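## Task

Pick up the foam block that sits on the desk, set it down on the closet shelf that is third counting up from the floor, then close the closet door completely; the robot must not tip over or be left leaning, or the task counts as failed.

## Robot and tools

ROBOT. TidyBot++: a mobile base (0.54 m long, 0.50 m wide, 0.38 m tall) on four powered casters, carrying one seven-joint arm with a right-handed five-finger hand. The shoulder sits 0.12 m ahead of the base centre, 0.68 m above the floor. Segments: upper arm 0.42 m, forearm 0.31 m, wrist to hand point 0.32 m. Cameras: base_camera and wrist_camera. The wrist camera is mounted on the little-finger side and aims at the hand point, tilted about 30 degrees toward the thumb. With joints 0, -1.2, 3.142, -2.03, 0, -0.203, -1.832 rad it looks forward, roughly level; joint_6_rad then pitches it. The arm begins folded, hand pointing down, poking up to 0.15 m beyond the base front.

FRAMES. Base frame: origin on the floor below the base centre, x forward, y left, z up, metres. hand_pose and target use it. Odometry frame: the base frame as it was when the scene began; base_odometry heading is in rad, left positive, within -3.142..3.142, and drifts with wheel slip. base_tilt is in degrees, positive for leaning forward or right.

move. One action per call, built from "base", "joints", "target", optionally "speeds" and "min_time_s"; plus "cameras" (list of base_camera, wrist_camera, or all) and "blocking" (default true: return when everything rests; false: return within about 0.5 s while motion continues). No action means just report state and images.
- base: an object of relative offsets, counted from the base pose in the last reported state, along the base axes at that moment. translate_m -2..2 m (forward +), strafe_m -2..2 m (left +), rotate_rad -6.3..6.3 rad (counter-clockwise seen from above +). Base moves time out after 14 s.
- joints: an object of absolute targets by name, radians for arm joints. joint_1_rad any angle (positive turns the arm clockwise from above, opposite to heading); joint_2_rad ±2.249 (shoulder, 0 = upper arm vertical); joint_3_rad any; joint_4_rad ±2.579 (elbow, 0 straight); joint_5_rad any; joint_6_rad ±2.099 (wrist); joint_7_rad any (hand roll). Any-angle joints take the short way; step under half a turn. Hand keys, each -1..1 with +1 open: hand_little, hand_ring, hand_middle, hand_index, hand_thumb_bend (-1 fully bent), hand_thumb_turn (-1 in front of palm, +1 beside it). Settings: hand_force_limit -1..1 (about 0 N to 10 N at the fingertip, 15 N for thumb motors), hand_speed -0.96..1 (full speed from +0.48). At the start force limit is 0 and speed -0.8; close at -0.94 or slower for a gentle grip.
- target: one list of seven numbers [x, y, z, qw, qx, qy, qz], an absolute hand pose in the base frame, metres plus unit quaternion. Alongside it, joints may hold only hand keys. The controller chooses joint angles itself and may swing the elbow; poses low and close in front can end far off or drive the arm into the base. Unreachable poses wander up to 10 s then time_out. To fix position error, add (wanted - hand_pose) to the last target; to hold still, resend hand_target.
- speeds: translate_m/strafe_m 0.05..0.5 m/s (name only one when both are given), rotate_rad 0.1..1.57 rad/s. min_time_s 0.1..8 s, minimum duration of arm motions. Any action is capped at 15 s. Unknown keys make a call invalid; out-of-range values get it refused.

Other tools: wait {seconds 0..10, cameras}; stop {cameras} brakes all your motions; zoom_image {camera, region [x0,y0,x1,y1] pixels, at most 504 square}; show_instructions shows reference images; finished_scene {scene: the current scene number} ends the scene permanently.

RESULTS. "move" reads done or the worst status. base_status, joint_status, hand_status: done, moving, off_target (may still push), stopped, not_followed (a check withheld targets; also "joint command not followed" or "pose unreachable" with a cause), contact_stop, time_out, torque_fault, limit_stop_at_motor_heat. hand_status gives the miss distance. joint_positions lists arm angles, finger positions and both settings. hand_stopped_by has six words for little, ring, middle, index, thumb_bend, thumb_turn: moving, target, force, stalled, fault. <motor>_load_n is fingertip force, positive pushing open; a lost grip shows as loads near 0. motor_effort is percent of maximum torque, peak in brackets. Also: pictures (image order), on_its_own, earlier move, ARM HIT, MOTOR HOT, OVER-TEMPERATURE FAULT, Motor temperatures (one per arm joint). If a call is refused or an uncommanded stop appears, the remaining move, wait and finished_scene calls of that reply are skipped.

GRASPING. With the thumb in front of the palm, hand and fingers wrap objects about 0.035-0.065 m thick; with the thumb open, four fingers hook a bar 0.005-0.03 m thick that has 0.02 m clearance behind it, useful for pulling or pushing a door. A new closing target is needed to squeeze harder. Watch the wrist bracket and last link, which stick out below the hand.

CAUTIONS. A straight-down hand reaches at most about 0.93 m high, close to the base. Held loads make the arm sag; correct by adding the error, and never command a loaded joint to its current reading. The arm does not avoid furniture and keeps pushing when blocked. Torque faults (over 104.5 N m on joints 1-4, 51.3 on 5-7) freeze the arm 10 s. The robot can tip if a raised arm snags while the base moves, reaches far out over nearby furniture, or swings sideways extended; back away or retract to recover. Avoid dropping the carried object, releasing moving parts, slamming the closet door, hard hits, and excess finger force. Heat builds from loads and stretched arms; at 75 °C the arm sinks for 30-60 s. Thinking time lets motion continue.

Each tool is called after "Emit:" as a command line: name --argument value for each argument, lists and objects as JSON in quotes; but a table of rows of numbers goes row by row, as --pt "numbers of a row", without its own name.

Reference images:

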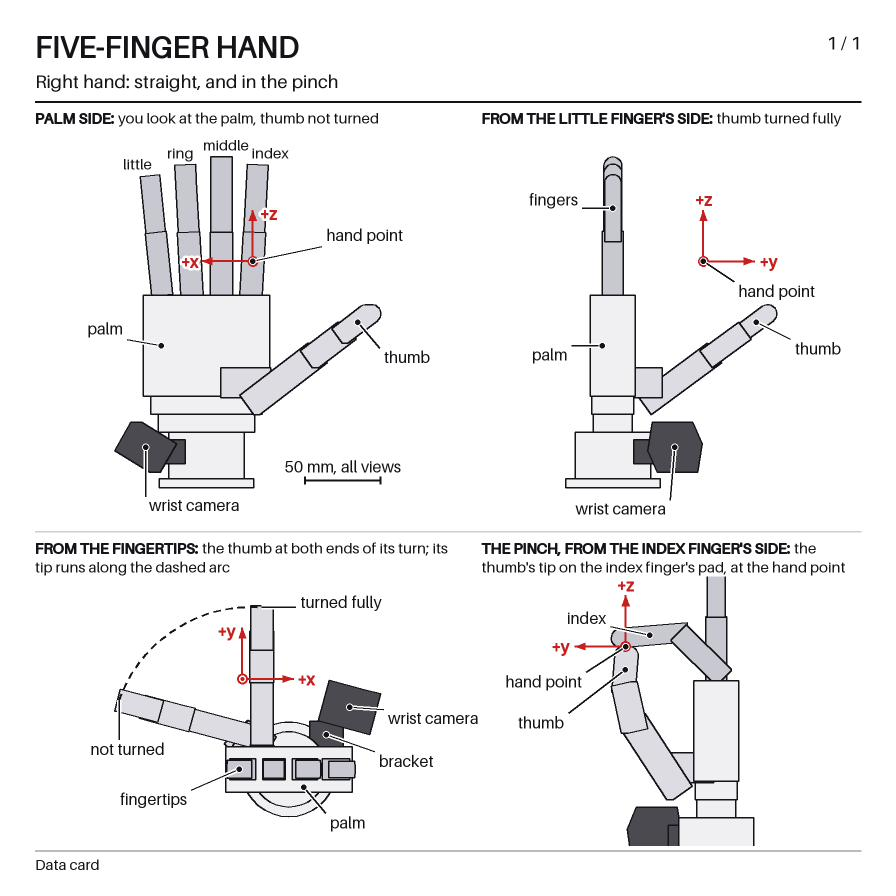

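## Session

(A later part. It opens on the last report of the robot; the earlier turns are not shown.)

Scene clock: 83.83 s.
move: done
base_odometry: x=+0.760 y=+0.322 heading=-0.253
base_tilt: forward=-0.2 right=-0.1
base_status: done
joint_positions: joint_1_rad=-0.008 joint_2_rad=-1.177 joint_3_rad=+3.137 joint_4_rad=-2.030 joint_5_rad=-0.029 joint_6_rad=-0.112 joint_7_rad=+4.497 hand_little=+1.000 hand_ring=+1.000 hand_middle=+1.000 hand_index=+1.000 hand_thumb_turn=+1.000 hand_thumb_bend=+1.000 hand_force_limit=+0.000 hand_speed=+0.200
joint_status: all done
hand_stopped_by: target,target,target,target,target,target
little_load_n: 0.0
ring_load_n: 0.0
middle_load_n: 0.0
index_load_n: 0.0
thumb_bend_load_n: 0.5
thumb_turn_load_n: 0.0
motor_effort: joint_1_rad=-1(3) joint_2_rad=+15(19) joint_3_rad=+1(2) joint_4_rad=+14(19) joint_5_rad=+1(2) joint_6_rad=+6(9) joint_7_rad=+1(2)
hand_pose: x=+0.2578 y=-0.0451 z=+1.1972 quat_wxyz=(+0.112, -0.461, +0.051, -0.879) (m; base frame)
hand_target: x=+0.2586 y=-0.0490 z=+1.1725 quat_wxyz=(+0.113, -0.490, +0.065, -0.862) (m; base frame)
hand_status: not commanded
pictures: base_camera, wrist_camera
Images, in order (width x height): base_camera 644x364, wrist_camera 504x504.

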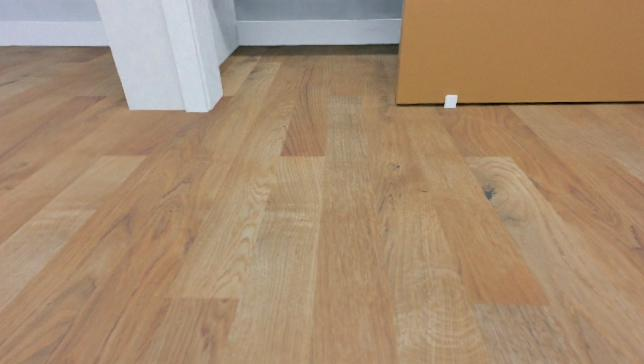

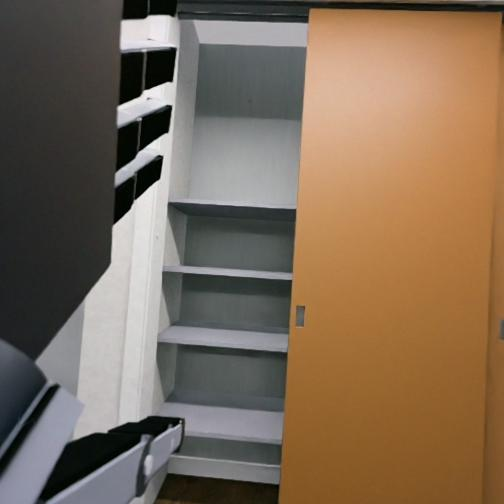

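Emit:
move --base '{"rotate_rad": -3.11}'

Scene clock: 92.53 s.
move: done
base_odometry: x=+0.760 y=+0.322 heading=+2.922
base_tilt: forward=-0.2 right=-0.1
base_status: done
joint_positions: joint_1_rad=-0.008 joint_2_rad=-1.177 joint_3_rad=+3.137 joint_4_rad=-2.030 joint_5_rad=-0.029 joint_6_rad=-0.114 joint_7_rad=+4.496 hand_little=+1.000 hand_ring=+1.000 hand_middle=+1.000 hand_index=+1.000 hand_thumb_turn=+1.000 hand_thumb_bend=+1.000 hand_force_limit=+0.000 hand_speed=+0.200
joint_status: not commanded
hand_stopped_by: target,target,target,target,target,target
little_load_n: 0.0
ring_load_n: 0.0
middle_load_n: 0.0
index_load_n: 0.0
thumb_bend_load_n: 0.0
thumb_turn_load_n: 0.0
motor_effort: joint_1_rad=-1(2) joint_2_rad=+15(16) joint_3_rad=+1(1) joint_4_rad=+13(15) joint_5_rad=+1(2) joint_6_rad=+6(6) joint_7_rad=+1(2)
hand_pose: x=+0.2580 y=-0.0451 z=+1.1968 quat_wxyz=(+0.113, -0.462, +0.051, -0.878) (m; base frame)
hand_target: x=+0.2586 y=-0.0490 z=+1.1725 quat_wxyz=(+0.113, -0.490, +0.065, -0.862) (m; base frame)
hand_status: not commanded
pictures: none

Emit:
move --base '{"translate_m": 1.5, "strafe_m": 1.24}' --joints '{"joint_6_rad": -0.75}' --cameras '["all"]'

Scene clock: 98.73 s.
move: done
base_odometry: x=-0.975 y=-0.561 heading=+2.921
base_tilt: forward=-0.2 right=-0.1
base_status: done
joint_positions: joint_1_rad=-0.008 joint_2_rad=-1.180 joint_3_rad=+3.138 joint_4_rad=-2.025 joint_5_rad=-0.029 joint_6_rad=-0.660 joint_7_rad=+4.496 hand_little=+1.000 hand_ring=+1.000 hand_middle=+1.000 hand_index=+1.000 hand_thumb_turn=+1.000 hand_thumb_bend=+1.000 hand_force_limit=+0.000 hand_speed=+0.200
joint_status: all done
hand_stopped_by: target,target,target,target,target,target
little_load_n: 0.0
ring_load_n: 0.0
middle_load_n: 0.0
index_load_n: 0.0
thumb_bend_load_n: 0.0
thumb_turn_load_n: 0.0
motor_effort: joint_1_rad=-2(3) joint_2_rad=+15(18) joint_3_rad=+1(2) joint_4_rad=+15(16) joint_5_rad=+1(2) joint_6_rad=+6(9) joint_7_rad=+1(1)
hand_pose: x=+0.2907 y=-0.0413 z=+1.0279 quat_wxyz=(+0.095, -0.680, +0.071, -0.724) (m; base frame)
hand_target: x=+0.2804 y=-0.0490 z=+0.9982 quat_wxyz=(+0.092, -0.704, +0.093, -0.698) (m; base frame)
hand_status: not commanded
pictures: base_camera, wrist_camera
Images, in order (width x height): base_camera 644x364, wrist_camera 504x504.

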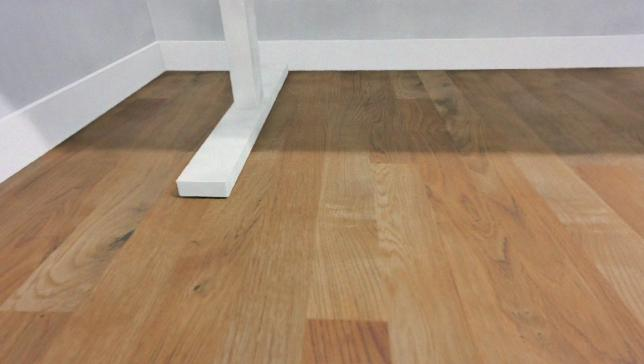

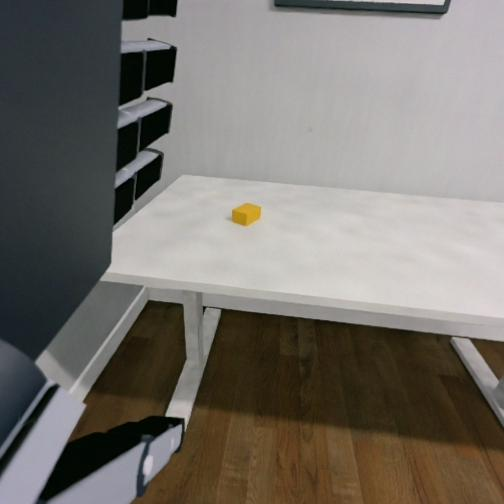

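Emit:
zoom_image --camera "wrist_camera" --region '[210, 180, 290, 250]'

Scaled by 6.300 from the camera's 504x504 image, which has a finer 720x720 frame.

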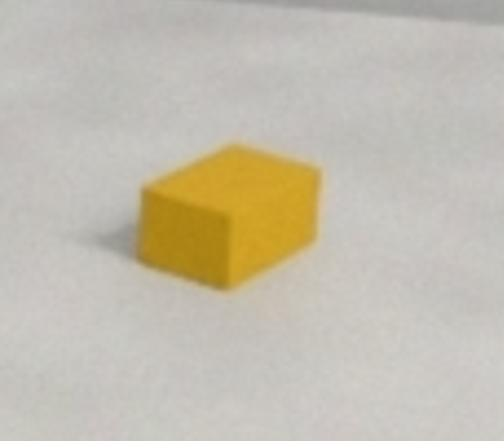

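Emit:
move --base '{"rotate_rad": 0.36}' --joints '{"joint_1_rad": 0, "joint_2_rad": 0.1, "joint_3_rad": 3.142, "joint_4_rad": -1.78, "joint_5_rad": 0, "joint_6_rad": 0.2, "joint_7_rad": 4.436, "hand_thumb_turn": -1}' --min_time_s 3 --cameras '["wrist_camera"]'

Emit:
move --base '{"translate_m": 0.08, "strafe_m": -0.3}' --speeds '{"translate_m": 0.25}' --cameras '["all"]'

Scene clock: 139.43 s.
move: done
base_odometry: x=-0.975 y=-0.561 heading=-3.003
base_tilt: forward=-0.1 right=-0.1
base_status: done
joint_positions: joint_1_rad=-0.008 joint_2_rad=+0.073 joint_3_rad=+3.138 joint_4_rad=-1.793 joint_5_rad=-0.029 joint_6_rad=+0.111 joint_7_rad=+4.481 hand_little=+1.000 hand_ring=+1.000 hand_middle=+1.000 hand_index=+1.000 hand_thumb_turn=-1.000 hand_thumb_bend=+1.000 hand_force_limit=+0.000 hand_speed=+0.200
joint_status: all done
hand_stopped_by: target,target,target,target,target,target
little_load_n: 0.0
ring_load_n: 0.0
middle_load_n: 0.0
index_load_n: 0.0
thumb_bend_load_n: 0.0
thumb_turn_load_n: 0.0
motor_effort: joint_1_rad=+1(3) joint_2_rad=-20(23) joint_3_rad=+0(2) joint_4_rad=+18(18) joint_5_rad=+2(3) joint_6_rad=+7(8) joint_7_rad=+1(2)
hand_pose: x=+0.7591 y=-0.0427 z=+0.9071 quat_wxyz=(+0.086, -0.763, +0.097, -0.634) (m; base frame)
hand_target: x=+0.7756 y=-0.0484 z=+0.9239 quat_wxyz=(+0.092, -0.738, +0.103, -0.661) (m; base frame)
hand_status: not commanded
pictures: wrist_camera
Images, in order (width x height): wrist_camera 504x504.

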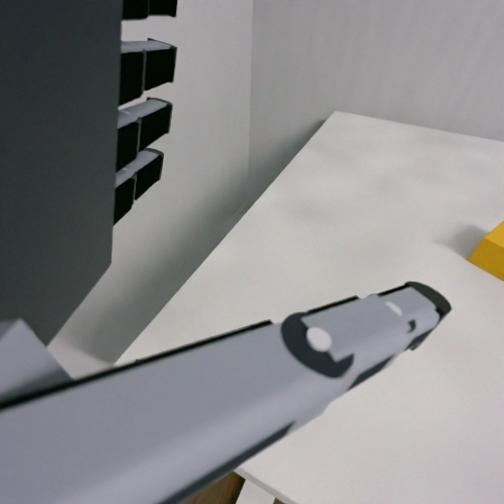

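Scene clock: 141.50 s.
move: done
base_odometry: x=-1.096 y=-0.275 heading=-3.002
base_tilt: forward=-0.2 right=-0.1
base_status: done
joint_positions: joint_1_rad=-0.005 joint_2_rad=+0.073 joint_3_rad=+3.139 joint_4_rad=-1.792 joint_5_rad=-0.029 joint_6_rad=+0.113 joint_7_rad=+4.481 hand_little=+1.000 hand_ring=+1.000 hand_middle=+1.000 hand_index=+1.000 hand_thumb_turn=-1.000 hand_thumb_bend=+1.000 hand_force_limit=+0.000 hand_speed=+0.200
joint_status: not commanded
hand_stopped_by: target,target,target,target,target,target
little_load_n: 0.0
ring_load_n: 0.0
middle_load_n: 0.0
index_load_n: 0.0
thumb_bend_load_n: 0.0
thumb_turn_load_n: 0.0
motor_effort: joint_1_rad=-1(3) joint_2_rad=-20(22) joint_3_rad=+0(3) joint_4_rad=+17(18) joint_5_rad=+1(2) joint_6_rad=+6(8) joint_7_rad=+1(1)
hand_pose: x=+0.7592 y=-0.0451 z=+0.9080 quat_wxyz=(+0.085, -0.762, +0.098, -0.635) (m; base frame)
hand_target: x=+0.7756 y=-0.0484 z=+0.9239 quat_wxyz=(+0.092, -0.738, +0.103, -0.661) (m; base frame)
hand_status: not commanded
pictures: base_camera, wrist_camera
Images, in order (width x height): base_camera 644x364, wrist_camera 504x504.

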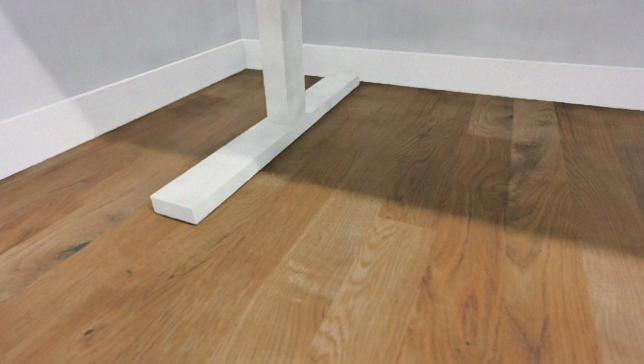

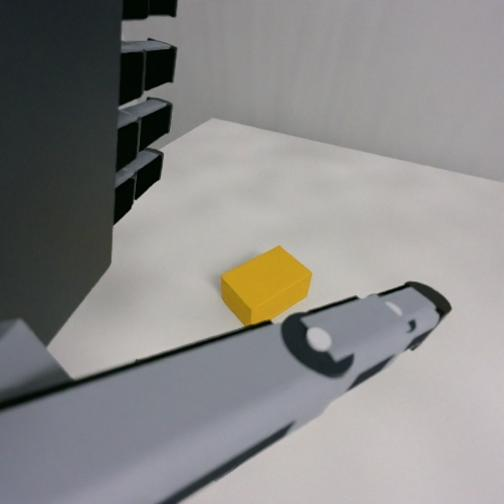

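Emit:
zoom_image --camera "wrist_camera" --region '[200, 220, 340, 340]'

Scaled by 3.600 from the camera's 504x504 image, which has a finer 720x720 frame.

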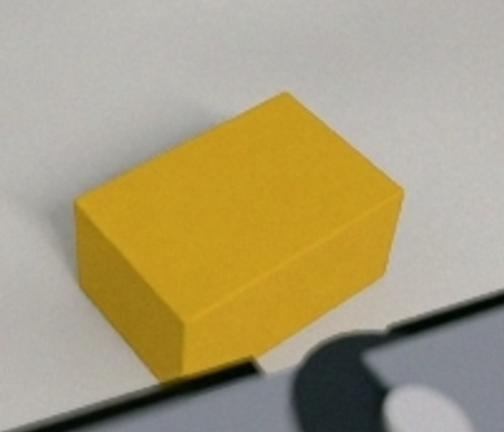

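Emit:
move --base '{"translate_m": 0.113, "strafe_m": -0.003}' --speeds '{"translate_m": 0.15}'

Emit:
move --joints '{"joint_1_rad": 0, "joint_2_rad": 0.215, "joint_3_rad": 3.142, "joint_4_rad": -2.04, "joint_5_rad": 0, "joint_6_rad": 0.5, "joint_7_rad": 4.436}' --min_time_s 2 --cameras '["wrist_camera"]'

Emit:
zoom_image --camera "wrist_camera" --region '[160, 150, 440, 360]'

Scene clock: 152.90 s.
move: done
base_odometry: x=-1.208 y=-0.287 heading=-3.002
base_tilt: forward=-0.2 right=-0.1
base_status: done
joint_positions: joint_1_rad=-0.005 joint_2_rad=+0.075 joint_3_rad=+3.139 joint_4_rad=-1.790 joint_5_rad=-0.029 joint_6_rad=+0.115 joint_7_rad=+4.480 hand_little=+1.000 hand_ring=+1.000 hand_middle=+1.000 hand_index=+1.000 hand_thumb_turn=-1.000 hand_thumb_bend=+1.000 hand_force_limit=+0.000 hand_speed=+0.200
joint_status: not commanded
hand_stopped_by: target,target,target,target,target,target
little_load_n: 0.0
ring_load_n: 0.0
middle_load_n: -0.5
index_load_n: 0.0
thumb_bend_load_n: 0.0
thumb_turn_load_n: 0.0
motor_effort: joint_1_rad=-1(2) joint_2_rad=-20(23) joint_3_rad=+0(2) joint_4_rad=+18(18) joint_5_rad=+1(2) joint_6_rad=+8(8) joint_7_rad=+1(1)
hand_pose: x=+0.7603 y=-0.0451 z=+0.9078 quat_wxyz=(+0.085, -0.762, +0.098, -0.635) (m; base frame)
hand_target: x=+0.7756 y=-0.0484 z=+0.9239 quat_wxyz=(+0.092, -0.738, +0.103, -0.661) (m; base frame)
hand_status: not commanded
pictures: none

Scene clock: 155.50 s.
move: done
base_odometry: x=-1.208 y=-0.287 heading=-3.002
base_tilt: forward=-0.2 right=+0.0
base_status: not commanded
joint_positions: joint_1_rad=-0.005 joint_2_rad=+0.177 joint_3_rad=+3.139 joint_4_rad=-2.020 joint_5_rad=-0.029 joint_6_rad=+0.413 joint_7_rad=+4.480 hand_little=+1.000 hand_ring=+1.000 hand_middle=+1.000 hand_index=+1.000 hand_thumb_turn=-1.000 hand_thumb_bend=+1.000 hand_force_limit=+0.000 hand_speed=+0.200
joint_status: all done
hand_stopped_by: target,target,target,target,target,target
little_load_n: 0.0
ring_load_n: 0.0
middle_load_n: 0.0
index_load_n: 0.5
thumb_bend_load_n: 0.0
thumb_turn_load_n: 0.5
motor_effort: joint_1_rad=+0(2) joint_2_rad=-21(23) joint_3_rad=+0(1) joint_4_rad=+15(18) joint_5_rad=+1(3) joint_6_rad=+6(8) joint_7_rad=+1(2)
hand_pose: x=+0.7526 y=-0.0480 z=+0.7989 quat_wxyz=(+0.079, -0.772, +0.101, -0.622) (m; base frame)
hand_target: x=+0.7606 y=-0.0484 z=+0.7899 quat_wxyz=(+0.088, -0.762, +0.106, -0.633) (m; base frame)
hand_status: not commanded
pictures: wrist_camera
Images, in order (width x height): wrist_camera 504x504.

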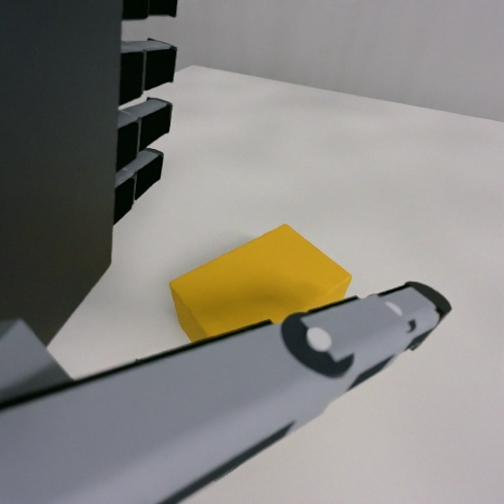

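Scaled by 1.800 from the camera's 504x504 image, which has a finer 720x720 frame.

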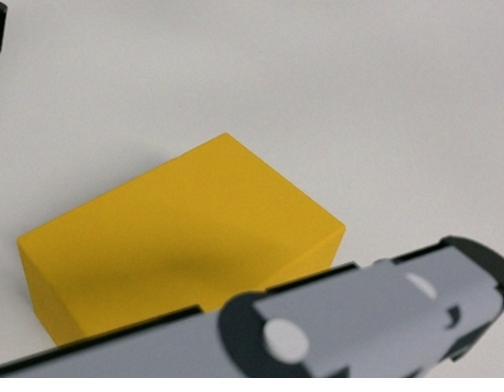

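Emit:
move --base '{"translate_m": 0.01, "strafe_m": 0.004}' --speeds '{"translate_m": 0.05}'

Emit:
move --joints '{"joint_1_rad": 0, "joint_2_rad": 0.282, "joint_3_rad": 3.142, "joint_4_rad": -2.107, "joint_5_rad": 0, "joint_6_rad": 0.634, "joint_7_rad": 4.436}' --min_time_s 2 --cameras '["wrist_camera"]'

Scene clock: 165.27 s.
move: done
base_odometry: x=-1.218 y=-0.292 heading=-3.003
base_tilt: forward=-0.2 right=-0.1
base_status: done
joint_positions: joint_1_rad=-0.004 joint_2_rad=+0.182 joint_3_rad=+3.139 joint_4_rad=-2.021 joint_5_rad=-0.029 joint_6_rad=+0.414 joint_7_rad=+4.480 hand_little=+1.000 hand_ring=+1.000 hand_middle=+1.000 hand_index=+1.000 hand_thumb_turn=-1.000 hand_thumb_bend=+1.000 hand_force_limit=+0.000 hand_speed=+0.200
joint_status: not commanded
hand_stopped_by: target,target,target,target,target,target
little_load_n: 0.0
ring_load_n: 0.0
middle_load_n: 0.0
index_load_n: 0.0
thumb_bend_load_n: 0.0
thumb_turn_load_n: 0.0
motor_effort: joint_1_rad=-1(3) joint_2_rad=-21(23) joint_3_rad=+0(2) joint_4_rad=+15(16) joint_5_rad=+1(2) joint_6_rad=+6(7) joint_7_rad=+1(1)
hand_pose: x=+0.7530 y=-0.0481 z=+0.7961 quat_wxyz=(+0.079, -0.773, +0.102, -0.621) (m; base frame)
hand_target: x=+0.7606 y=-0.0484 z=+0.7899 quat_wxyz=(+0.088, -0.762, +0.106, -0.633) (m; base frame)
hand_status: not commanded
pictures: none

Scene clock: 167.57 s.
move: done
base_odometry: x=-1.218 y=-0.292 heading=-3.003
base_tilt: forward=-0.2 right=-0.1
base_status: not commanded
joint_positions: joint_1_rad=-0.004 joint_2_rad=+0.241 joint_3_rad=+3.139 joint_4_rad=-2.086 joint_5_rad=-0.029 joint_6_rad=+0.546 joint_7_rad=+4.480 hand_little=+1.000 hand_ring=+1.000 hand_middle=+1.000 hand_index=+1.000 hand_thumb_turn=-1.000 hand_thumb_bend=+1.000 hand_force_limit=+0.000 hand_speed=+0.200
joint_status: all done
hand_stopped_by: target,target,target,target,target,target
little_load_n: 0.0
ring_load_n: 0.0
middle_load_n: 0.0
index_load_n: 0.0
thumb_bend_load_n: 0.0
thumb_turn_load_n: 0.0
motor_effort: joint_1_rad=-2(2) joint_2_rad=-22(24) joint_3_rad=+0(1) joint_4_rad=+14(16) joint_5_rad=+1(3) joint_6_rad=+7(8) joint_7_rad=+1(2)
hand_pose: x=+0.7534 y=-0.0493 z=+0.7635 quat_wxyz=(+0.077, -0.771, +0.102, -0.624) (m; base frame)
hand_target: x=+0.7591 y=-0.0484 z=+0.7522 quat_wxyz=(+0.088, -0.762, +0.106, -0.633) (m; base frame)
hand_status: not commanded
pictures: wrist_camera
Images, in order (width x height): wrist_camera 504x504.

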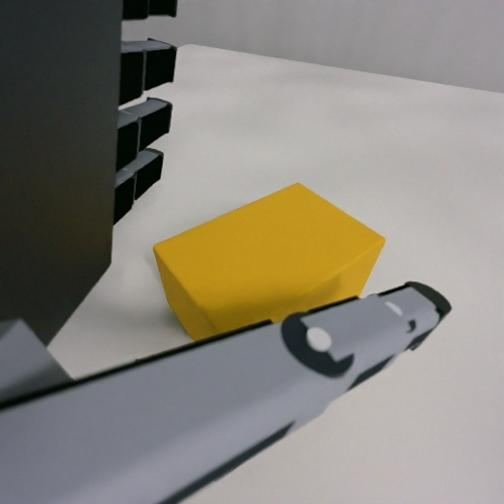

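Emit:
move --joints '{"joint_2_rad": 0.305, "joint_4_rad": -2.13, "joint_6_rad": 0.685}' --min_time_s 1.5 --cameras '["wrist_camera"]'

Scene clock: 172.83 s.
move: done
base_odometry: x=-1.218 y=-0.292 heading=-3.003
base_tilt: forward=-0.2 right=-0.2
base_status: not commanded
joint_positions: joint_1_rad=-0.004 joint_2_rad=+0.263 joint_3_rad=+3.139 joint_4_rad=-2.109 joint_5_rad=-0.029 joint_6_rad=+0.597 joint_7_rad=+4.480 hand_little=+1.000 hand_ring=+1.000 hand_middle=+1.000 hand_index=+1.000 hand_thumb_turn=-1.000 hand_thumb_bend=+1.000 hand_force_limit=+0.000 hand_speed=+0.200
joint_status: all done
hand_stopped_by: target,target,target,target,target,target
little_load_n: 0.0
ring_load_n: 0.0
middle_load_n: 0.0
index_load_n: 0.0
thumb_bend_load_n: 0.0
thumb_turn_load_n: 0.0
motor_effort: joint_1_rad=-1(2) joint_2_rad=-22(24) joint_3_rad=+0(0) joint_4_rad=+14(15) joint_5_rad=+1(2) joint_6_rad=+6(8) joint_7_rad=+1(1)
hand_pose: x=+0.7531 y=-0.0498 z=+0.7532 quat_wxyz=(+0.077, -0.769, +0.102, -0.627) (m; base frame)
hand_target: x=+0.7582 y=-0.0484 z=+0.7413 quat_wxyz=(+0.088, -0.760, +0.106, -0.635) (m; base frame)
hand_status: not commanded
pictures: wrist_camera
Images, in order (width x height): wrist_camera 504x504.

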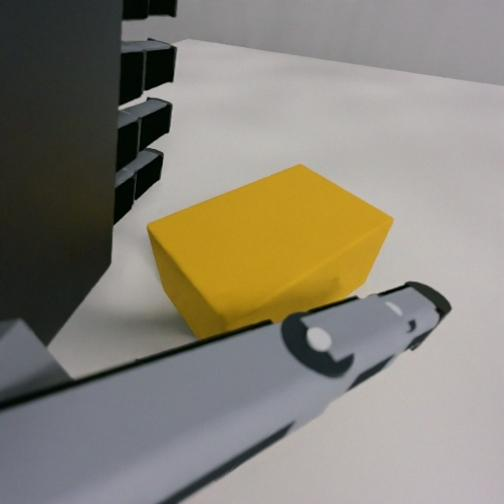

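Emit:
move --joints '{"joint_2_rad": 0.32, "joint_4_rad": -2.147, "joint_6_rad": 0.715}' --min_time_s 1.5 --cameras '["wrist_camera"]'

Scene clock: 175.47 s.
move: done
base_odometry: x=-1.218 y=-0.292 heading=-3.003
base_tilt: forward=-0.1 right=-0.1
base_status: not commanded
joint_positions: joint_1_rad=-0.004 joint_2_rad=+0.278 joint_3_rad=+3.139 joint_4_rad=-2.126 joint_5_rad=-0.029 joint_6_rad=+0.627 joint_7_rad=+4.480 hand_little=+1.000 hand_ring=+1.000 hand_middle=+1.000 hand_index=+1.000 hand_thumb_turn=-1.000 hand_thumb_bend=+1.000 hand_force_limit=+0.000 hand_speed=+0.200
joint_status: all done
hand_stopped_by: target,target,target,target,target,target
little_load_n: 0.0
ring_load_n: 0.0
middle_load_n: 0.0
index_load_n: 0.0
thumb_bend_load_n: 0.0
thumb_turn_load_n: 0.0
motor_effort: joint_1_rad=+0(2) joint_2_rad=-23(24) joint_3_rad=+0(0) joint_4_rad=+13(15) joint_5_rad=+1(2) joint_6_rad=+6(8) joint_7_rad=+1(1)
hand_pose: x=+0.7515 y=-0.0500 z=+0.7442 quat_wxyz=(+0.076, -0.769, +0.102, -0.626) (m; base frame)
hand_target: x=+0.7562 y=-0.0484 z=+0.7324 quat_wxyz=(+0.088, -0.761, +0.106, -0.634) (m; base frame)
hand_status: not commanded
pictures: wrist_camera
Images, in order (width x height): wrist_camera 504x504.

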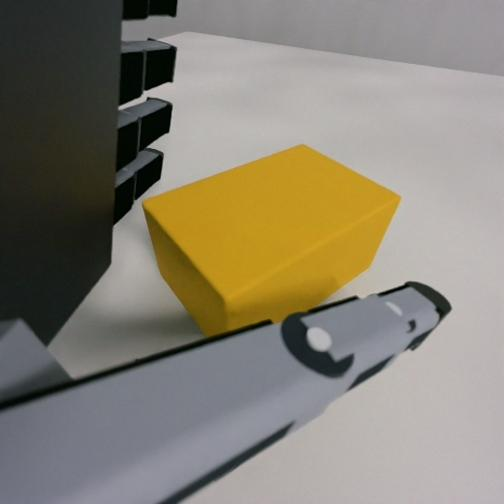

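Emit:
move --joints '{"hand_speed": -0.86, "hand_force_limit": -0.3, "hand_index": -0.1, "hand_middle": -0.1}' --cameras '["wrist_camera"]'

Scene clock: 182.20 s.
move: off_target
base_odometry: x=-1.218 y=-0.292 heading=-3.003
base_tilt: forward=-0.2 right=-0.1
base_status: not commanded
joint_positions: joint_1_rad=-0.004 joint_2_rad=+0.278 joint_3_rad=+3.139 joint_4_rad=-2.126 joint_5_rad=-0.029 joint_6_rad=+0.628 joint_7_rad=+4.480 hand_little=+1.000 hand_ring=+1.000 hand_middle=-0.075 hand_index=-0.089 hand_thumb_turn=-1.000 hand_thumb_bend=+1.000 hand_force_limit=-0.300 hand_speed=-0.860
joint_status: hand_middle off_target (ended at -0.075, target -0.100); the others done
hand_stopped_by: target,target,force,force,target,target
little_load_n: 0.0
ring_load_n: 0.0
middle_load_n: 6.5
index_load_n: 4.0
thumb_bend_load_n: 0.5
thumb_turn_load_n: 0.0
motor_effort: joint_1_rad=-1(2) joint_2_rad=-23(23) joint_3_rad=+0(0) joint_4_rad=+14(14) joint_5_rad=+1(2) joint_6_rad=+6(8) joint_7_rad=+1(1)
hand_pose: x=+0.7515 y=-0.0500 z=+0.7443 quat_wxyz=(+0.076, -0.769, +0.102, -0.626) (m; base frame)
hand_target: x=+0.7562 y=-0.0484 z=+0.7324 quat_wxyz=(+0.088, -0.761, +0.106, -0.634) (m; base frame)
hand_status: not commanded
pictures: wrist_camera
Images, in order (width x height): wrist_camera 504x504.

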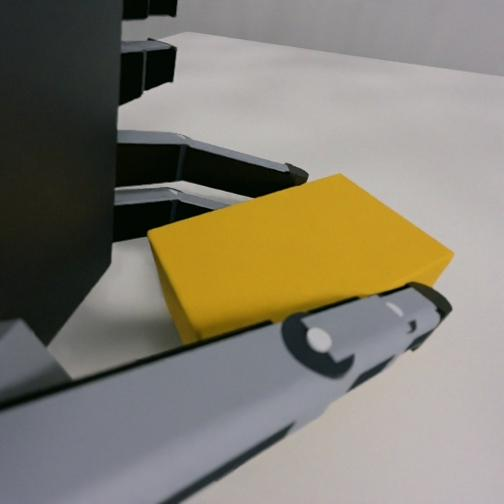

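Emit:
move --joints '{"hand_force_limit": 0.1, "hand_thumb_bend": 0.0}' --cameras '["wrist_camera"]'

Scene clock: 187.10 s.
move: off_target
base_odometry: x=-1.218 y=-0.292 heading=-3.003
base_tilt: forward=-0.2 right=+0.0
base_status: not commanded
joint_positions: joint_1_rad=-0.004 joint_2_rad=+0.278 joint_3_rad=+3.139 joint_4_rad=-2.126 joint_5_rad=-0.029 joint_6_rad=+0.628 joint_7_rad=+4.480 hand_little=+1.000 hand_ring=+1.000 hand_middle=-0.075 hand_index=-0.089 hand_thumb_turn=-1.000 hand_thumb_bend=+0.968 hand_force_limit=+0.100 hand_speed=-0.860
joint_status: hand_thumb_bend off_target (ended at +0.968, target +0.000); the others done
hand_stopped_by: target,target,force,force,force,target
little_load_n: 0.0
ring_load_n: 0.0
middle_load_n: 9.5
index_load_n: 6.0
thumb_bend_load_n: 8.5
thumb_turn_load_n: -0.5
motor_effort: joint_1_rad=-1(2) joint_2_rad=-23(23) joint_3_rad=+0(0) joint_4_rad=+14(14) joint_5_rad=+0(2) joint_6_rad=+6(7) joint_7_rad=+1(2)
hand_pose: x=+0.7515 y=-0.0500 z=+0.7443 quat_wxyz=(+0.076, -0.769, +0.102, -0.626) (m; base frame)
hand_target: x=+0.7562 y=-0.0484 z=+0.7324 quat_wxyz=(+0.088, -0.761, +0.106, -0.634) (m; base frame)
hand_status: not commanded
pictures: wrist_camera
Images, in order (width x height): wrist_camera 504x504.

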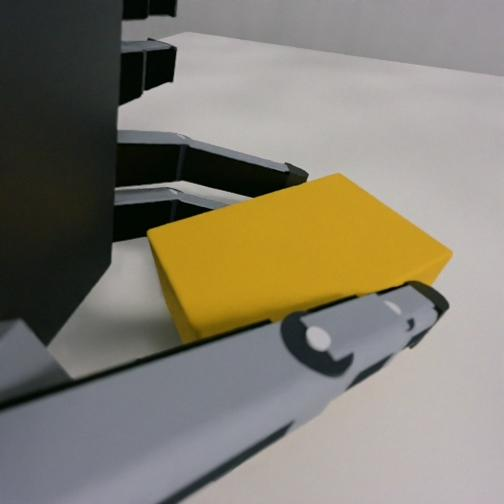

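Emit:
move --joints '{"joint_2_rad": 0.19}' --min_time_s 2 --cameras '["wrist_camera"]'

Scene clock: 191.13 s.
move: done
base_odometry: x=-1.218 y=-0.292 heading=-3.003
base_tilt: forward=-0.2 right=-0.1
base_status: not commanded
joint_positions: joint_1_rad=-0.004 joint_2_rad=+0.222 joint_3_rad=+3.139 joint_4_rad=-2.127 joint_5_rad=-0.029 joint_6_rad=+0.628 joint_7_rad=+4.480 hand_little=+1.000 hand_ring=+1.000 hand_middle=-0.075 hand_index=-0.089 hand_thumb_turn=-1.000 hand_thumb_bend=+0.968 hand_force_limit=+0.100 hand_speed=-0.860
joint_status: all done
hand_stopped_by: target,target,force,force,force,target
little_load_n: 0.0
ring_load_n: 0.0
middle_load_n: 9.5
index_load_n: 6.0
thumb_bend_load_n: 8.5
thumb_turn_load_n: 0.0
motor_effort: joint_1_rad=-1(2) joint_2_rad=-22(24) joint_3_rad=+0(0) joint_4_rad=+14(14) joint_5_rad=+1(2) joint_6_rad=+7(8) joint_7_rad=+1(2)
hand_pose: x=+0.7468 y=-0.0501 z=+0.7792 quat_wxyz=(+0.079, -0.751, +0.100, -0.647) (m; base frame)
hand_target: x=+0.7443 y=-0.0484 z=+0.8146 quat_wxyz=(+0.095, -0.718, +0.100, -0.682) (m; base frame)
hand_status: not commanded
pictures: wrist_camera
Images, in order (width x height): wrist_camera 504x504.

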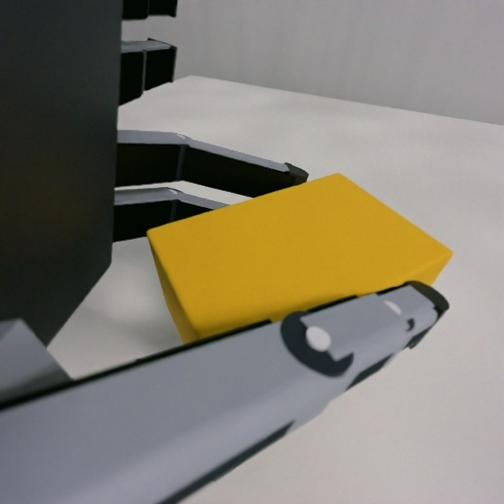

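Emit:
move --joints '{"joint_1_rad": 0, "joint_2_rad": -0.216, "joint_3_rad": 3.142, "joint_4_rad": -1.425, "joint_5_rad": 0, "joint_6_rad": -0.52, "joint_7_rad": 4.436}' --min_time_s 3.5 --base '{"translate_m": -0.3}' --speeds '{"translate_m": 0.12}' --cameras '["wrist_camera"]'

Scene clock: 200.57 s.
move: done
base_odometry: x=-0.921 y=-0.251 heading=-3.003
base_tilt: forward=-0.2 right=-0.1
base_status: done
joint_positions: joint_1_rad=-0.004 joint_2_rad=-0.196 joint_3_rad=+3.139 joint_4_rad=-1.434 joint_5_rad=-0.029 joint_6_rad=-0.427 joint_7_rad=+4.480 hand_little=+1.000 hand_ring=+1.000 hand_middle=-0.075 hand_index=-0.089 hand_thumb_turn=-1.000 hand_thumb_bend=+0.968 hand_force_limit=+0.100 hand_speed=-0.860
joint_status: all done
hand_stopped_by: target,target,force,force,force,target
little_load_n: 0.0
ring_load_n: 0.0
middle_load_n: 9.0
index_load_n: 6.0
thumb_bend_load_n: 8.5
thumb_turn_load_n: 0.0
motor_effort: joint_1_rad=-1(3) joint_2_rad=-12(26) joint_3_rad=+0(2) joint_4_rad=+17(19) joint_5_rad=+1(3) joint_6_rad=+6(9) joint_7_rad=+1(2)
hand_pose: x=+0.6515 y=-0.0409 z=+1.1214 quat_wxyz=(+0.093, -0.735, +0.089, -0.666) (m; base frame)
hand_target: x=+0.6336 y=-0.0484 z=+1.1078 quat_wxyz=(+0.089, -0.753, +0.105, -0.643) (m; base frame)
hand_status: not commanded
pictures: wrist_camera
Images, in order (width x height): wrist_camera 504x504.

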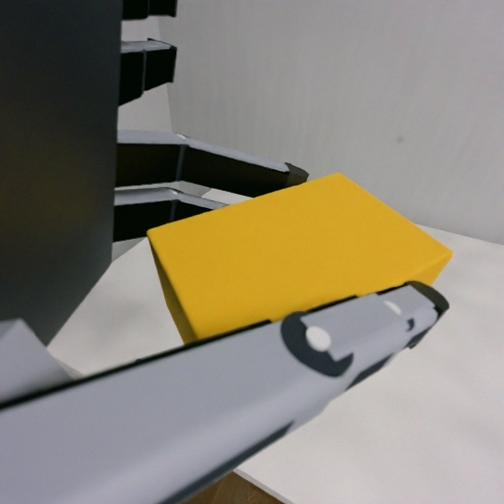

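Emit:
move --base '{"translate_m": -0.933, "strafe_m": -0.022}' --speeds '{"translate_m": 0.35}'

Emit:
move --base '{"rotate_rad": 2.748}' --speeds '{"rotate_rad": 0.7}'

Emit:
move --base '{"translate_m": 0.975, "strafe_m": 0.727}' --speeds '{"translate_m": 0.35}' --cameras '["all"]'

Scene clock: 211.00 s.
move: done
base_odometry: x=+0.001 y=-0.100 heading=-3.003
base_tilt: forward=-0.2 right=-0.1
base_status: done
joint_positions: joint_1_rad=-0.004 joint_2_rad=-0.204 joint_3_rad=+3.139 joint_4_rad=-1.434 joint_5_rad=-0.029 joint_6_rad=-0.430 joint_7_rad=+4.480 hand_little=+1.000 hand_ring=+1.000 hand_middle=-0.075 hand_index=-0.089 hand_thumb_turn=-1.000 hand_thumb_bend=+0.968 hand_force_limit=+0.100 hand_speed=-0.860
joint_status: not commanded
hand_stopped_by: target,target,force,force,force,target
little_load_n: 0.0
ring_load_n: 0.0
middle_load_n: 9.0
index_load_n: 6.0
thumb_bend_load_n: 8.5
thumb_turn_load_n: -0.5
motor_effort: joint_1_rad=-1(2) joint_2_rad=-11(15) joint_3_rad=+0(1) joint_4_rad=+18(18) joint_5_rad=+1(2) joint_6_rad=+7(8) joint_7_rad=+1(2)
hand_pose: x=+0.6475 y=-0.0409 z=+1.1256 quat_wxyz=(+0.094, -0.732, +0.088, -0.669) (m; base frame)
hand_target: x=+0.6336 y=-0.0484 z=+1.1078 quat_wxyz=(+0.089, -0.753, +0.105, -0.643) (m; base frame)
hand_status: not commanded
pictures: none

Scene clock: 215.67 s.
move: done
base_odometry: x=+0.001 y=-0.100 heading=-0.256
base_tilt: forward=-0.2 right=-0.1
base_status: done
joint_positions: joint_1_rad=-0.004 joint_2_rad=-0.204 joint_3_rad=+3.140 joint_4_rad=-1.434 joint_5_rad=-0.029 joint_6_rad=-0.430 joint_7_rad=+4.480 hand_little=+1.000 hand_ring=+1.000 hand_middle=-0.075 hand_index=-0.089 hand_thumb_turn=-1.000 hand_thumb_bend=+0.968 hand_force_limit=+0.100 hand_speed=-0.860
joint_status: not commanded
hand_stopped_by: target,target,force,force,force,target
little_load_n: 0.0
ring_load_n: 0.0
middle_load_n: 9.5
index_load_n: 6.0
thumb_bend_load_n: 8.5
thumb_turn_load_n: -0.5
motor_effort: joint_1_rad=-1(3) joint_2_rad=-11(13) joint_3_rad=+0(2) joint_4_rad=+18(18) joint_5_rad=+1(2) joint_6_rad=+7(8) joint_7_rad=+1(1)
hand_pose: x=+0.6474 y=-0.0419 z=+1.1256 quat_wxyz=(+0.093, -0.732, +0.089, -0.669) (m; base frame)
hand_target: x=+0.6336 y=-0.0484 z=+1.1078 quat_wxyz=(+0.089, -0.753, +0.105, -0.643) (m; base frame)
hand_status: not commanded
pictures: none

Scene clock: 220.23 s.
move: done
base_odometry: x=+1.128 y=+0.356 heading=-0.255
base_tilt: forward=-0.2 right=-0.1
base_status: done
joint_positions: joint_1_rad=-0.004 joint_2_rad=-0.209 joint_3_rad=+3.140 joint_4_rad=-1.434 joint_5_rad=-0.029 joint_6_rad=-0.431 joint_7_rad=+4.480 hand_little=+1.000 hand_ring=+1.000 hand_middle=-0.075 hand_index=-0.089 hand_thumb_turn=-1.000 hand_thumb_bend=+0.968 hand_force_limit=+0.100 hand_speed=-0.860
joint_status: not commanded
hand_stopped_by: target,target,force,force,force,target
little_load_n: 0.0
ring_load_n: 0.0
middle_load_n: 9.0
index_load_n: 6.0
thumb_bend_load_n: 8.5
thumb_turn_load_n: 0.0
motor_effort: joint_1_rad=+0(2) joint_2_rad=-11(15) joint_3_rad=+0(2) joint_4_rad=+17(18) joint_5_rad=+0(2) joint_6_rad=+7(8) joint_7_rad=+1(1)
hand_pose: x=+0.6454 y=-0.0422 z=+1.1278 quat_wxyz=(+0.093, -0.731, +0.089, -0.670) (m; base frame)
hand_target: x=+0.6336 y=-0.0484 z=+1.1078 quat_wxyz=(+0.089, -0.753, +0.105, -0.643) (m; base frame)
hand_status: not commanded
pictures: base_camera, wrist_camera
Images, in order (width x height): base_camera 644x364, wrist_camera 504x504.

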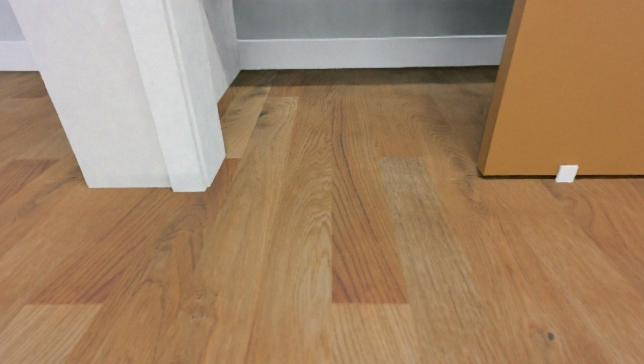

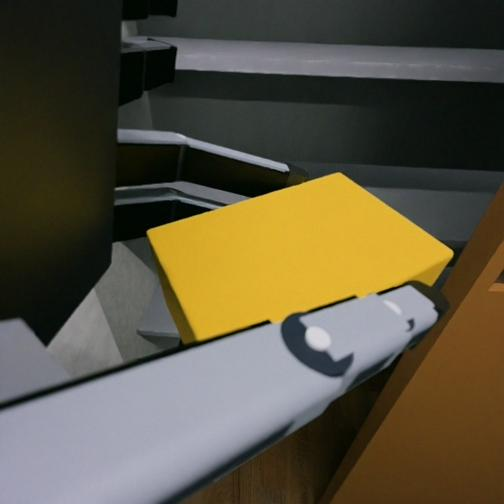

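Emit:
zoom_image --camera "wrist_camera" --region '[150, 0, 504, 260]'

Scaled by 1.424 from the camera's 504x504 image, which has a finer 720x720 frame.

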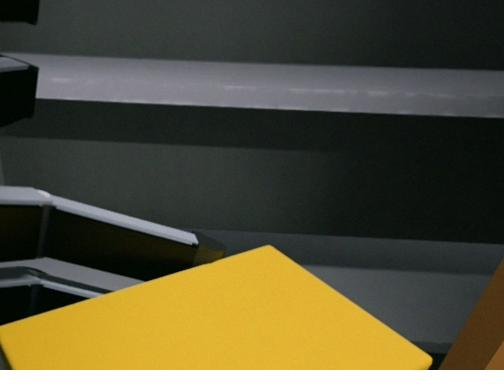

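Emit:
move --joints '{"joint_1_rad": 0, "joint_2_rad": 0.22, "joint_3_rad": 3.142, "joint_4_rad": -0.413, "joint_5_rad": 0, "joint_6_rad": -1.245, "joint_7_rad": 4.436}' --min_time_s 3.5 --cameras '["wrist_camera"]'

Emit:
zoom_image --camera "wrist_camera" --region '[150, 0, 504, 260]'

Scene clock: 232.27 s.
move: done
base_odometry: x=+1.128 y=+0.356 heading=-0.255
base_tilt: forward=-0.2 right=-0.1
base_status: not commanded
joint_positions: joint_1_rad=-0.004 joint_2_rad=+0.184 joint_3_rad=+3.140 joint_4_rad=-0.426 joint_5_rad=-0.029 joint_6_rad=-1.151 joint_7_rad=+4.480 hand_little=+1.000 hand_ring=+1.000 hand_middle=-0.075 hand_index=-0.089 hand_thumb_turn=-1.000 hand_thumb_bend=+0.968 hand_force_limit=+0.100 hand_speed=-0.860
joint_status: all done
hand_stopped_by: target,target,force,force,force,target
little_load_n: 0.0
ring_load_n: 0.0
middle_load_n: 9.0
index_load_n: 6.0
thumb_bend_load_n: 8.5
thumb_turn_load_n: 0.0
motor_effort: joint_1_rad=-1(3) joint_2_rad=-19(19) joint_3_rad=+0(1) joint_4_rad=+12(18) joint_5_rad=+1(2) joint_6_rad=+7(9) joint_7_rad=+1(2)
hand_pose: x=+0.6851 y=-0.0382 z=+1.2489 quat_wxyz=(+0.090, -0.766, +0.084, -0.631) (m; base frame)
hand_target: x=+0.6898 y=-0.0483 z=+1.2046 quat_wxyz=(+0.081, -0.799, +0.111, -0.585) (m; base frame)
hand_status: not commanded
pictures: wrist_camera
Images, in order (width x height): wrist_camera 504x504.

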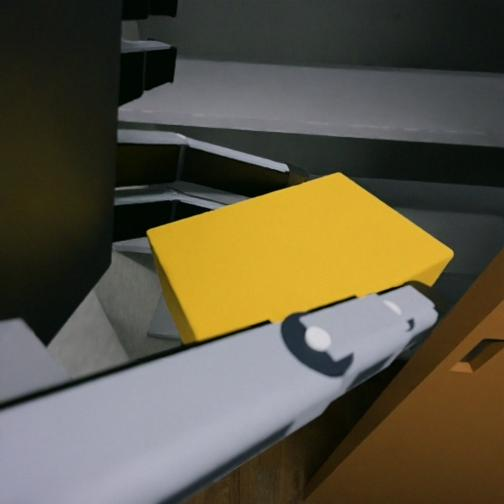

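Scaled by 1.424 from the camera's 504x504 image, which has a finer 720x720 frame.

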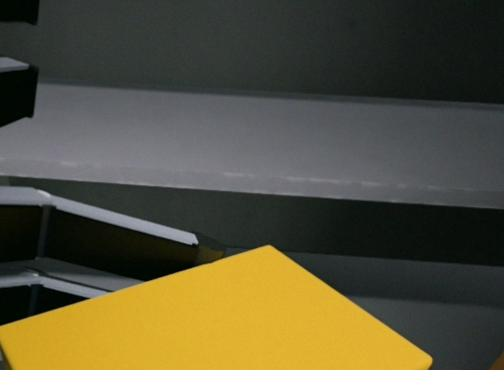

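Emit:
move --base '{"translate_m": 0.38}' --speeds '{"translate_m": 0.15}' --cameras '["all"]'

Scene clock: 240.43 s.
move: done
base_odometry: x=+1.496 y=+0.260 heading=-0.255
base_tilt: forward=-0.2 right=-0.1
base_status: done
joint_positions: joint_1_rad=-0.004 joint_2_rad=+0.199 joint_3_rad=+3.140 joint_4_rad=-0.421 joint_5_rad=-0.029 joint_6_rad=-1.154 joint_7_rad=+4.480 hand_little=+1.000 hand_ring=+1.000 hand_middle=-0.075 hand_index=-0.089 hand_thumb_turn=-1.000 hand_thumb_bend=+0.968 hand_force_limit=+0.100 hand_speed=-0.860
joint_status: not commanded
hand_stopped_by: target,target,force,force,force,target
little_load_n: 0.0
ring_load_n: 0.0
middle_load_n: 9.0
index_load_n: 6.0
thumb_bend_load_n: 8.5
thumb_turn_load_n: 0.0
motor_effort: joint_1_rad=-1(2) joint_2_rad=-19(22) joint_3_rad=+0(1) joint_4_rad=+12(14) joint_5_rad=+1(2) joint_6_rad=+7(8) joint_7_rad=+1(1)
hand_pose: x=+0.6928 y=-0.0382 z=+1.2412 quat_wxyz=(+0.089, -0.771, +0.084, -0.625) (m; base frame)
hand_target: x=+0.6898 y=-0.0483 z=+1.2046 quat_wxyz=(+0.081, -0.799, +0.111, -0.585) (m; base frame)
hand_status: not commanded
pictures: base_camera, wrist_camera
Images, in order (width x height): base_camera 644x364, wrist_camera 504x504.

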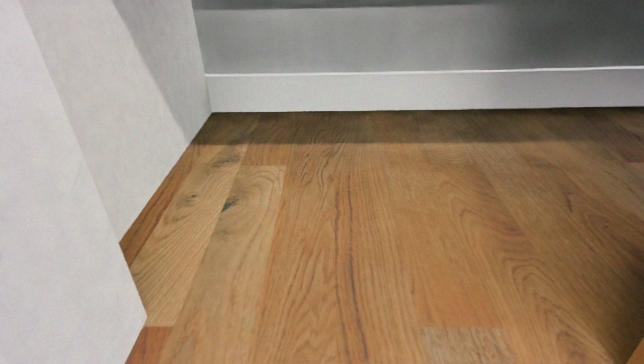

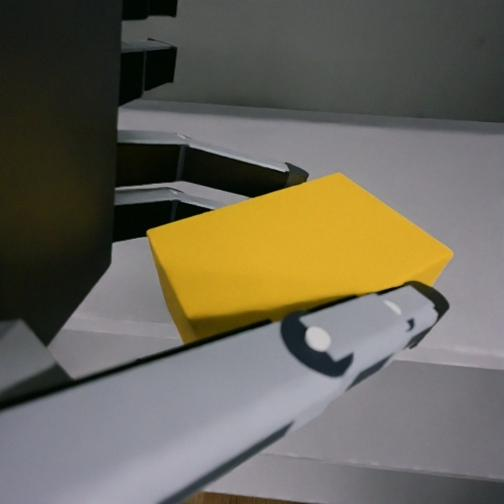

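Emit:
move --joints '{"joint_2_rad": 0.318, "joint_4_rad": -0.472, "joint_6_rad": -0.94}' --min_time_s 2

Emit:
move --joints '{"joint_2_rad": 0.375, "joint_4_rad": -0.505, "joint_6_rad": -0.86}' --min_time_s 1.5 --cameras '["wrist_camera"]'

Scene clock: 247.40 s.
move: done
base_odometry: x=+1.496 y=+0.260 heading=-0.255
base_tilt: forward=-0.1 right=-0.1
base_status: not commanded
joint_positions: joint_1_rad=-0.004 joint_2_rad=+0.280 joint_3_rad=+3.140 joint_4_rad=-0.452 joint_5_rad=-0.029 joint_6_rad=-1.028 joint_7_rad=+4.480 hand_little=+1.000 hand_ring=+1.000 hand_middle=-0.075 hand_index=-0.089 hand_thumb_turn=-1.000 hand_thumb_bend=+0.968 hand_force_limit=+0.100 hand_speed=-0.860
joint_status: all done
hand_stopped_by: target,target,force,force,force,target
little_load_n: 0.0
ring_load_n: 0.0
middle_load_n: 9.0
index_load_n: 6.0
thumb_bend_load_n: 8.5
thumb_turn_load_n: -0.5
motor_effort: joint_1_rad=-1(2) joint_2_rad=-23(24) joint_3_rad=+0(0) joint_4_rad=+13(14) joint_5_rad=+0(2) joint_6_rad=+7(8) joint_7_rad=+2(2)
hand_pose: x=+0.7548 y=-0.0383 z=+1.2151 quat_wxyz=(+0.090, -0.766, +0.085, -0.631) (m; base frame)
hand_target: x=+0.7845 y=-0.0483 z=+1.2062 quat_wxyz=(+0.089, -0.754, +0.105, -0.642) (m; base frame)
hand_status: not commanded
pictures: none

Scene clock: 249.20 s.
move: done
base_odometry: x=+1.496 y=+0.260 heading=-0.255
base_tilt: forward=-0.2 right=-0.1
base_status: not commanded
joint_positions: joint_1_rad=-0.004 joint_2_rad=+0.334 joint_3_rad=+3.140 joint_4_rad=-0.485 joint_5_rad=-0.029 joint_6_rad=-0.949 joint_7_rad=+4.480 hand_little=+1.000 hand_ring=+1.000 hand_middle=-0.075 hand_index=-0.089 hand_thumb_turn=-1.000 hand_thumb_bend=+0.968 hand_force_limit=+0.100 hand_speed=-0.860
joint_status: all done
hand_stopped_by: target,target,force,force,force,target
little_load_n: 0.0
ring_load_n: 0.0
middle_load_n: 9.0
index_load_n: 6.0
thumb_bend_load_n: 8.5
thumb_turn_load_n: 0.0
motor_effort: joint_1_rad=-1(2) joint_2_rad=-25(26) joint_3_rad=+0(0) joint_4_rad=+14(15) joint_5_rad=+1(2) joint_6_rad=+6(8) joint_7_rad=+1(1)
hand_pose: x=+0.7949 y=-0.0385 z=+1.1873 quat_wxyz=(+0.090, -0.768, +0.087, -0.628) (m; base frame)
hand_target: x=+0.8251 y=-0.0483 z=+1.1740 quat_wxyz=(+0.089, -0.757, +0.105, -0.639) (m; base frame)
hand_status: not commanded
pictures: wrist_camera
Images, in order (width x height): wrist_camera 504x504.

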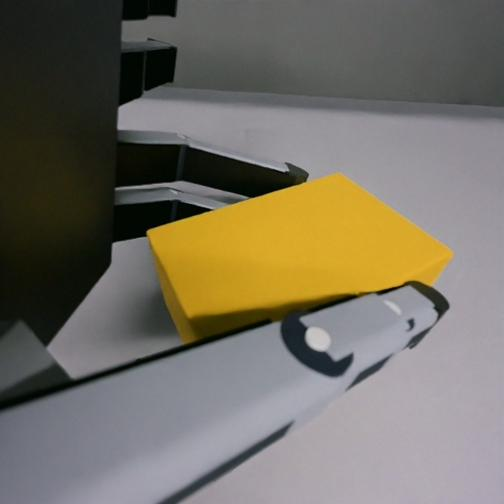

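Emit:
move --joints '{"joint_2_rad": 0.38, "joint_4_rad": -0.56, "joint_6_rad": -0.80}' --min_time_s 1.5

Emit:
move --joints '{"joint_2_rad": 0.372, "joint_4_rad": -0.613, "joint_6_rad": -0.75}' --min_time_s 1.5 --cameras '["wrist_camera"]'

Scene clock: 252.33 s.
move: done
base_odometry: x=+1.496 y=+0.260 heading=-0.255
base_tilt: forward=-0.1 right=-0.1
base_status: not commanded
joint_positions: joint_1_rad=-0.004 joint_2_rad=+0.336 joint_3_rad=+3.140 joint_4_rad=-0.539 joint_5_rad=-0.029 joint_6_rad=-0.889 joint_7_rad=+4.480 hand_little=+1.000 hand_ring=+1.000 hand_middle=-0.075 hand_index=-0.089 hand_thumb_turn=-1.000 hand_thumb_bend=+0.968 hand_force_limit=+0.100 hand_speed=-0.860
joint_status: all done
hand_stopped_by: target,target,force,force,force,target
little_load_n: 0.0
ring_load_n: 0.0
middle_load_n: 9.0
index_load_n: 6.0
thumb_bend_load_n: 8.5
thumb_turn_load_n: 0.0
motor_effort: joint_1_rad=-1(2) joint_2_rad=-26(27) joint_3_rad=+0(0) joint_4_rad=+15(16) joint_5_rad=+1(2) joint_6_rad=+6(8) joint_7_rad=+1(1)
hand_pose: x=+0.8079 y=-0.0387 z=+1.1749 quat_wxyz=(+0.090, -0.767, +0.088, -0.630) (m; base frame)
hand_target: x=+0.8386 y=-0.0483 z=+1.1583 quat_wxyz=(+0.089, -0.757, +0.105, -0.639) (m; base frame)
hand_status: not commanded
pictures: none

Scene clock: 254.13 s.
move: done
base_odometry: x=+1.496 y=+0.260 heading=-0.255
base_tilt: forward=-0.1 right=-0.1
base_status: not commanded
joint_positions: joint_1_rad=-0.004 joint_2_rad=+0.336 joint_3_rad=+3.140 joint_4_rad=-0.582 joint_5_rad=-0.029 joint_6_rad=-0.830 joint_7_rad=+4.480 hand_little=+1.000 hand_ring=+1.000 hand_middle=-0.075 hand_index=-0.089 hand_thumb_turn=-1.000 hand_thumb_bend=+0.968 hand_force_limit=+0.100 hand_speed=-0.860
joint_status: all done
hand_stopped_by: target,target,force,force,force,target
little_load_n: 0.0
ring_load_n: 0.0
middle_load_n: 9.0
index_load_n: 5.0
thumb_bend_load_n: 8.5
thumb_turn_load_n: -1.5
motor_effort: joint_1_rad=-1(2) joint_2_rad=-24(27) joint_3_rad=+0(0) joint_4_rad=+14(16) joint_5_rad=+0(2) joint_6_rad=+6(8) joint_7_rad=+1(1)
hand_pose: x=+0.8179 y=-0.0389 z=+1.1687 quat_wxyz=(+0.091, -0.762, +0.088, -0.635) (m; base frame)
hand_target: x=+0.8441 y=-0.0483 z=+1.1495 quat_wxyz=(+0.089, -0.755, +0.105, -0.641) (m; base frame)
hand_status: not commanded
pictures: wrist_camera
Images, in order (width x height): wrist_camera 504x504.

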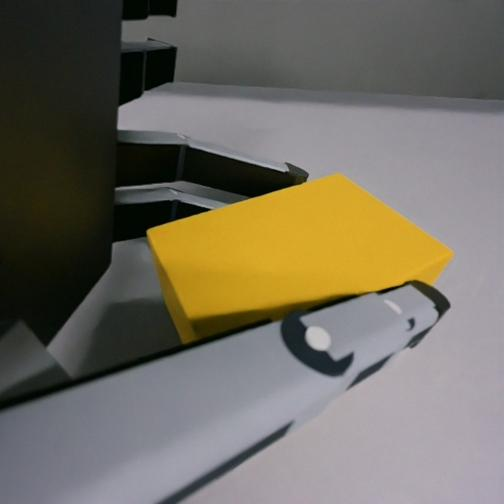

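Emit:
move --joints '{"joint_2_rad": 0.372, "joint_4_rad": -0.633, "joint_6_rad": -0.735}' --min_time_s 1.5 --cameras '["wrist_camera"]'

Scene clock: 258.53 s.
move: done
base_odometry: x=+1.496 y=+0.260 heading=-0.255
base_tilt: forward=-0.2 right=-0.1
base_status: not commanded
joint_positions: joint_1_rad=-0.004 joint_2_rad=+0.336 joint_3_rad=+3.140 joint_4_rad=-0.595 joint_5_rad=-0.029 joint_6_rad=-0.808 joint_7_rad=+4.480 hand_little=+1.000 hand_ring=+1.000 hand_middle=-0.075 hand_index=-0.089 hand_thumb_turn=-1.000 hand_thumb_bend=+0.968 hand_force_limit=+0.100 hand_speed=-0.860
joint_status: all done
hand_stopped_by: target,target,force,force,force,target
little_load_n: 0.0
ring_load_n: 0.0
middle_load_n: 9.5
index_load_n: 4.0
thumb_bend_load_n: 8.5
thumb_turn_load_n: -3.0
motor_effort: joint_1_rad=-1(1) joint_2_rad=-22(24) joint_3_rad=+0(0) joint_4_rad=+12(15) joint_5_rad=+0(2) joint_6_rad=+5(7) joint_7_rad=+1(1)
hand_pose: x=+0.8212 y=-0.0390 z=+1.1682 quat_wxyz=(+0.091, -0.759, +0.088, -0.639) (m; base frame)
hand_target: x=+0.8470 y=-0.0483 z=+1.1427 quat_wxyz=(+0.089, -0.757, +0.105, -0.639) (m; base frame)
hand_status: not commanded
pictures: wrist_camera
Images, in order (width x height): wrist_camera 504x504.

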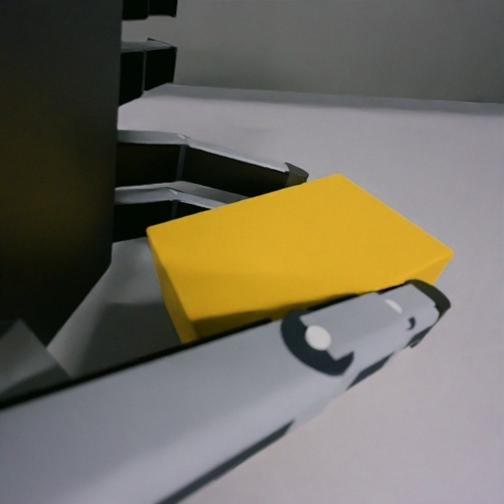

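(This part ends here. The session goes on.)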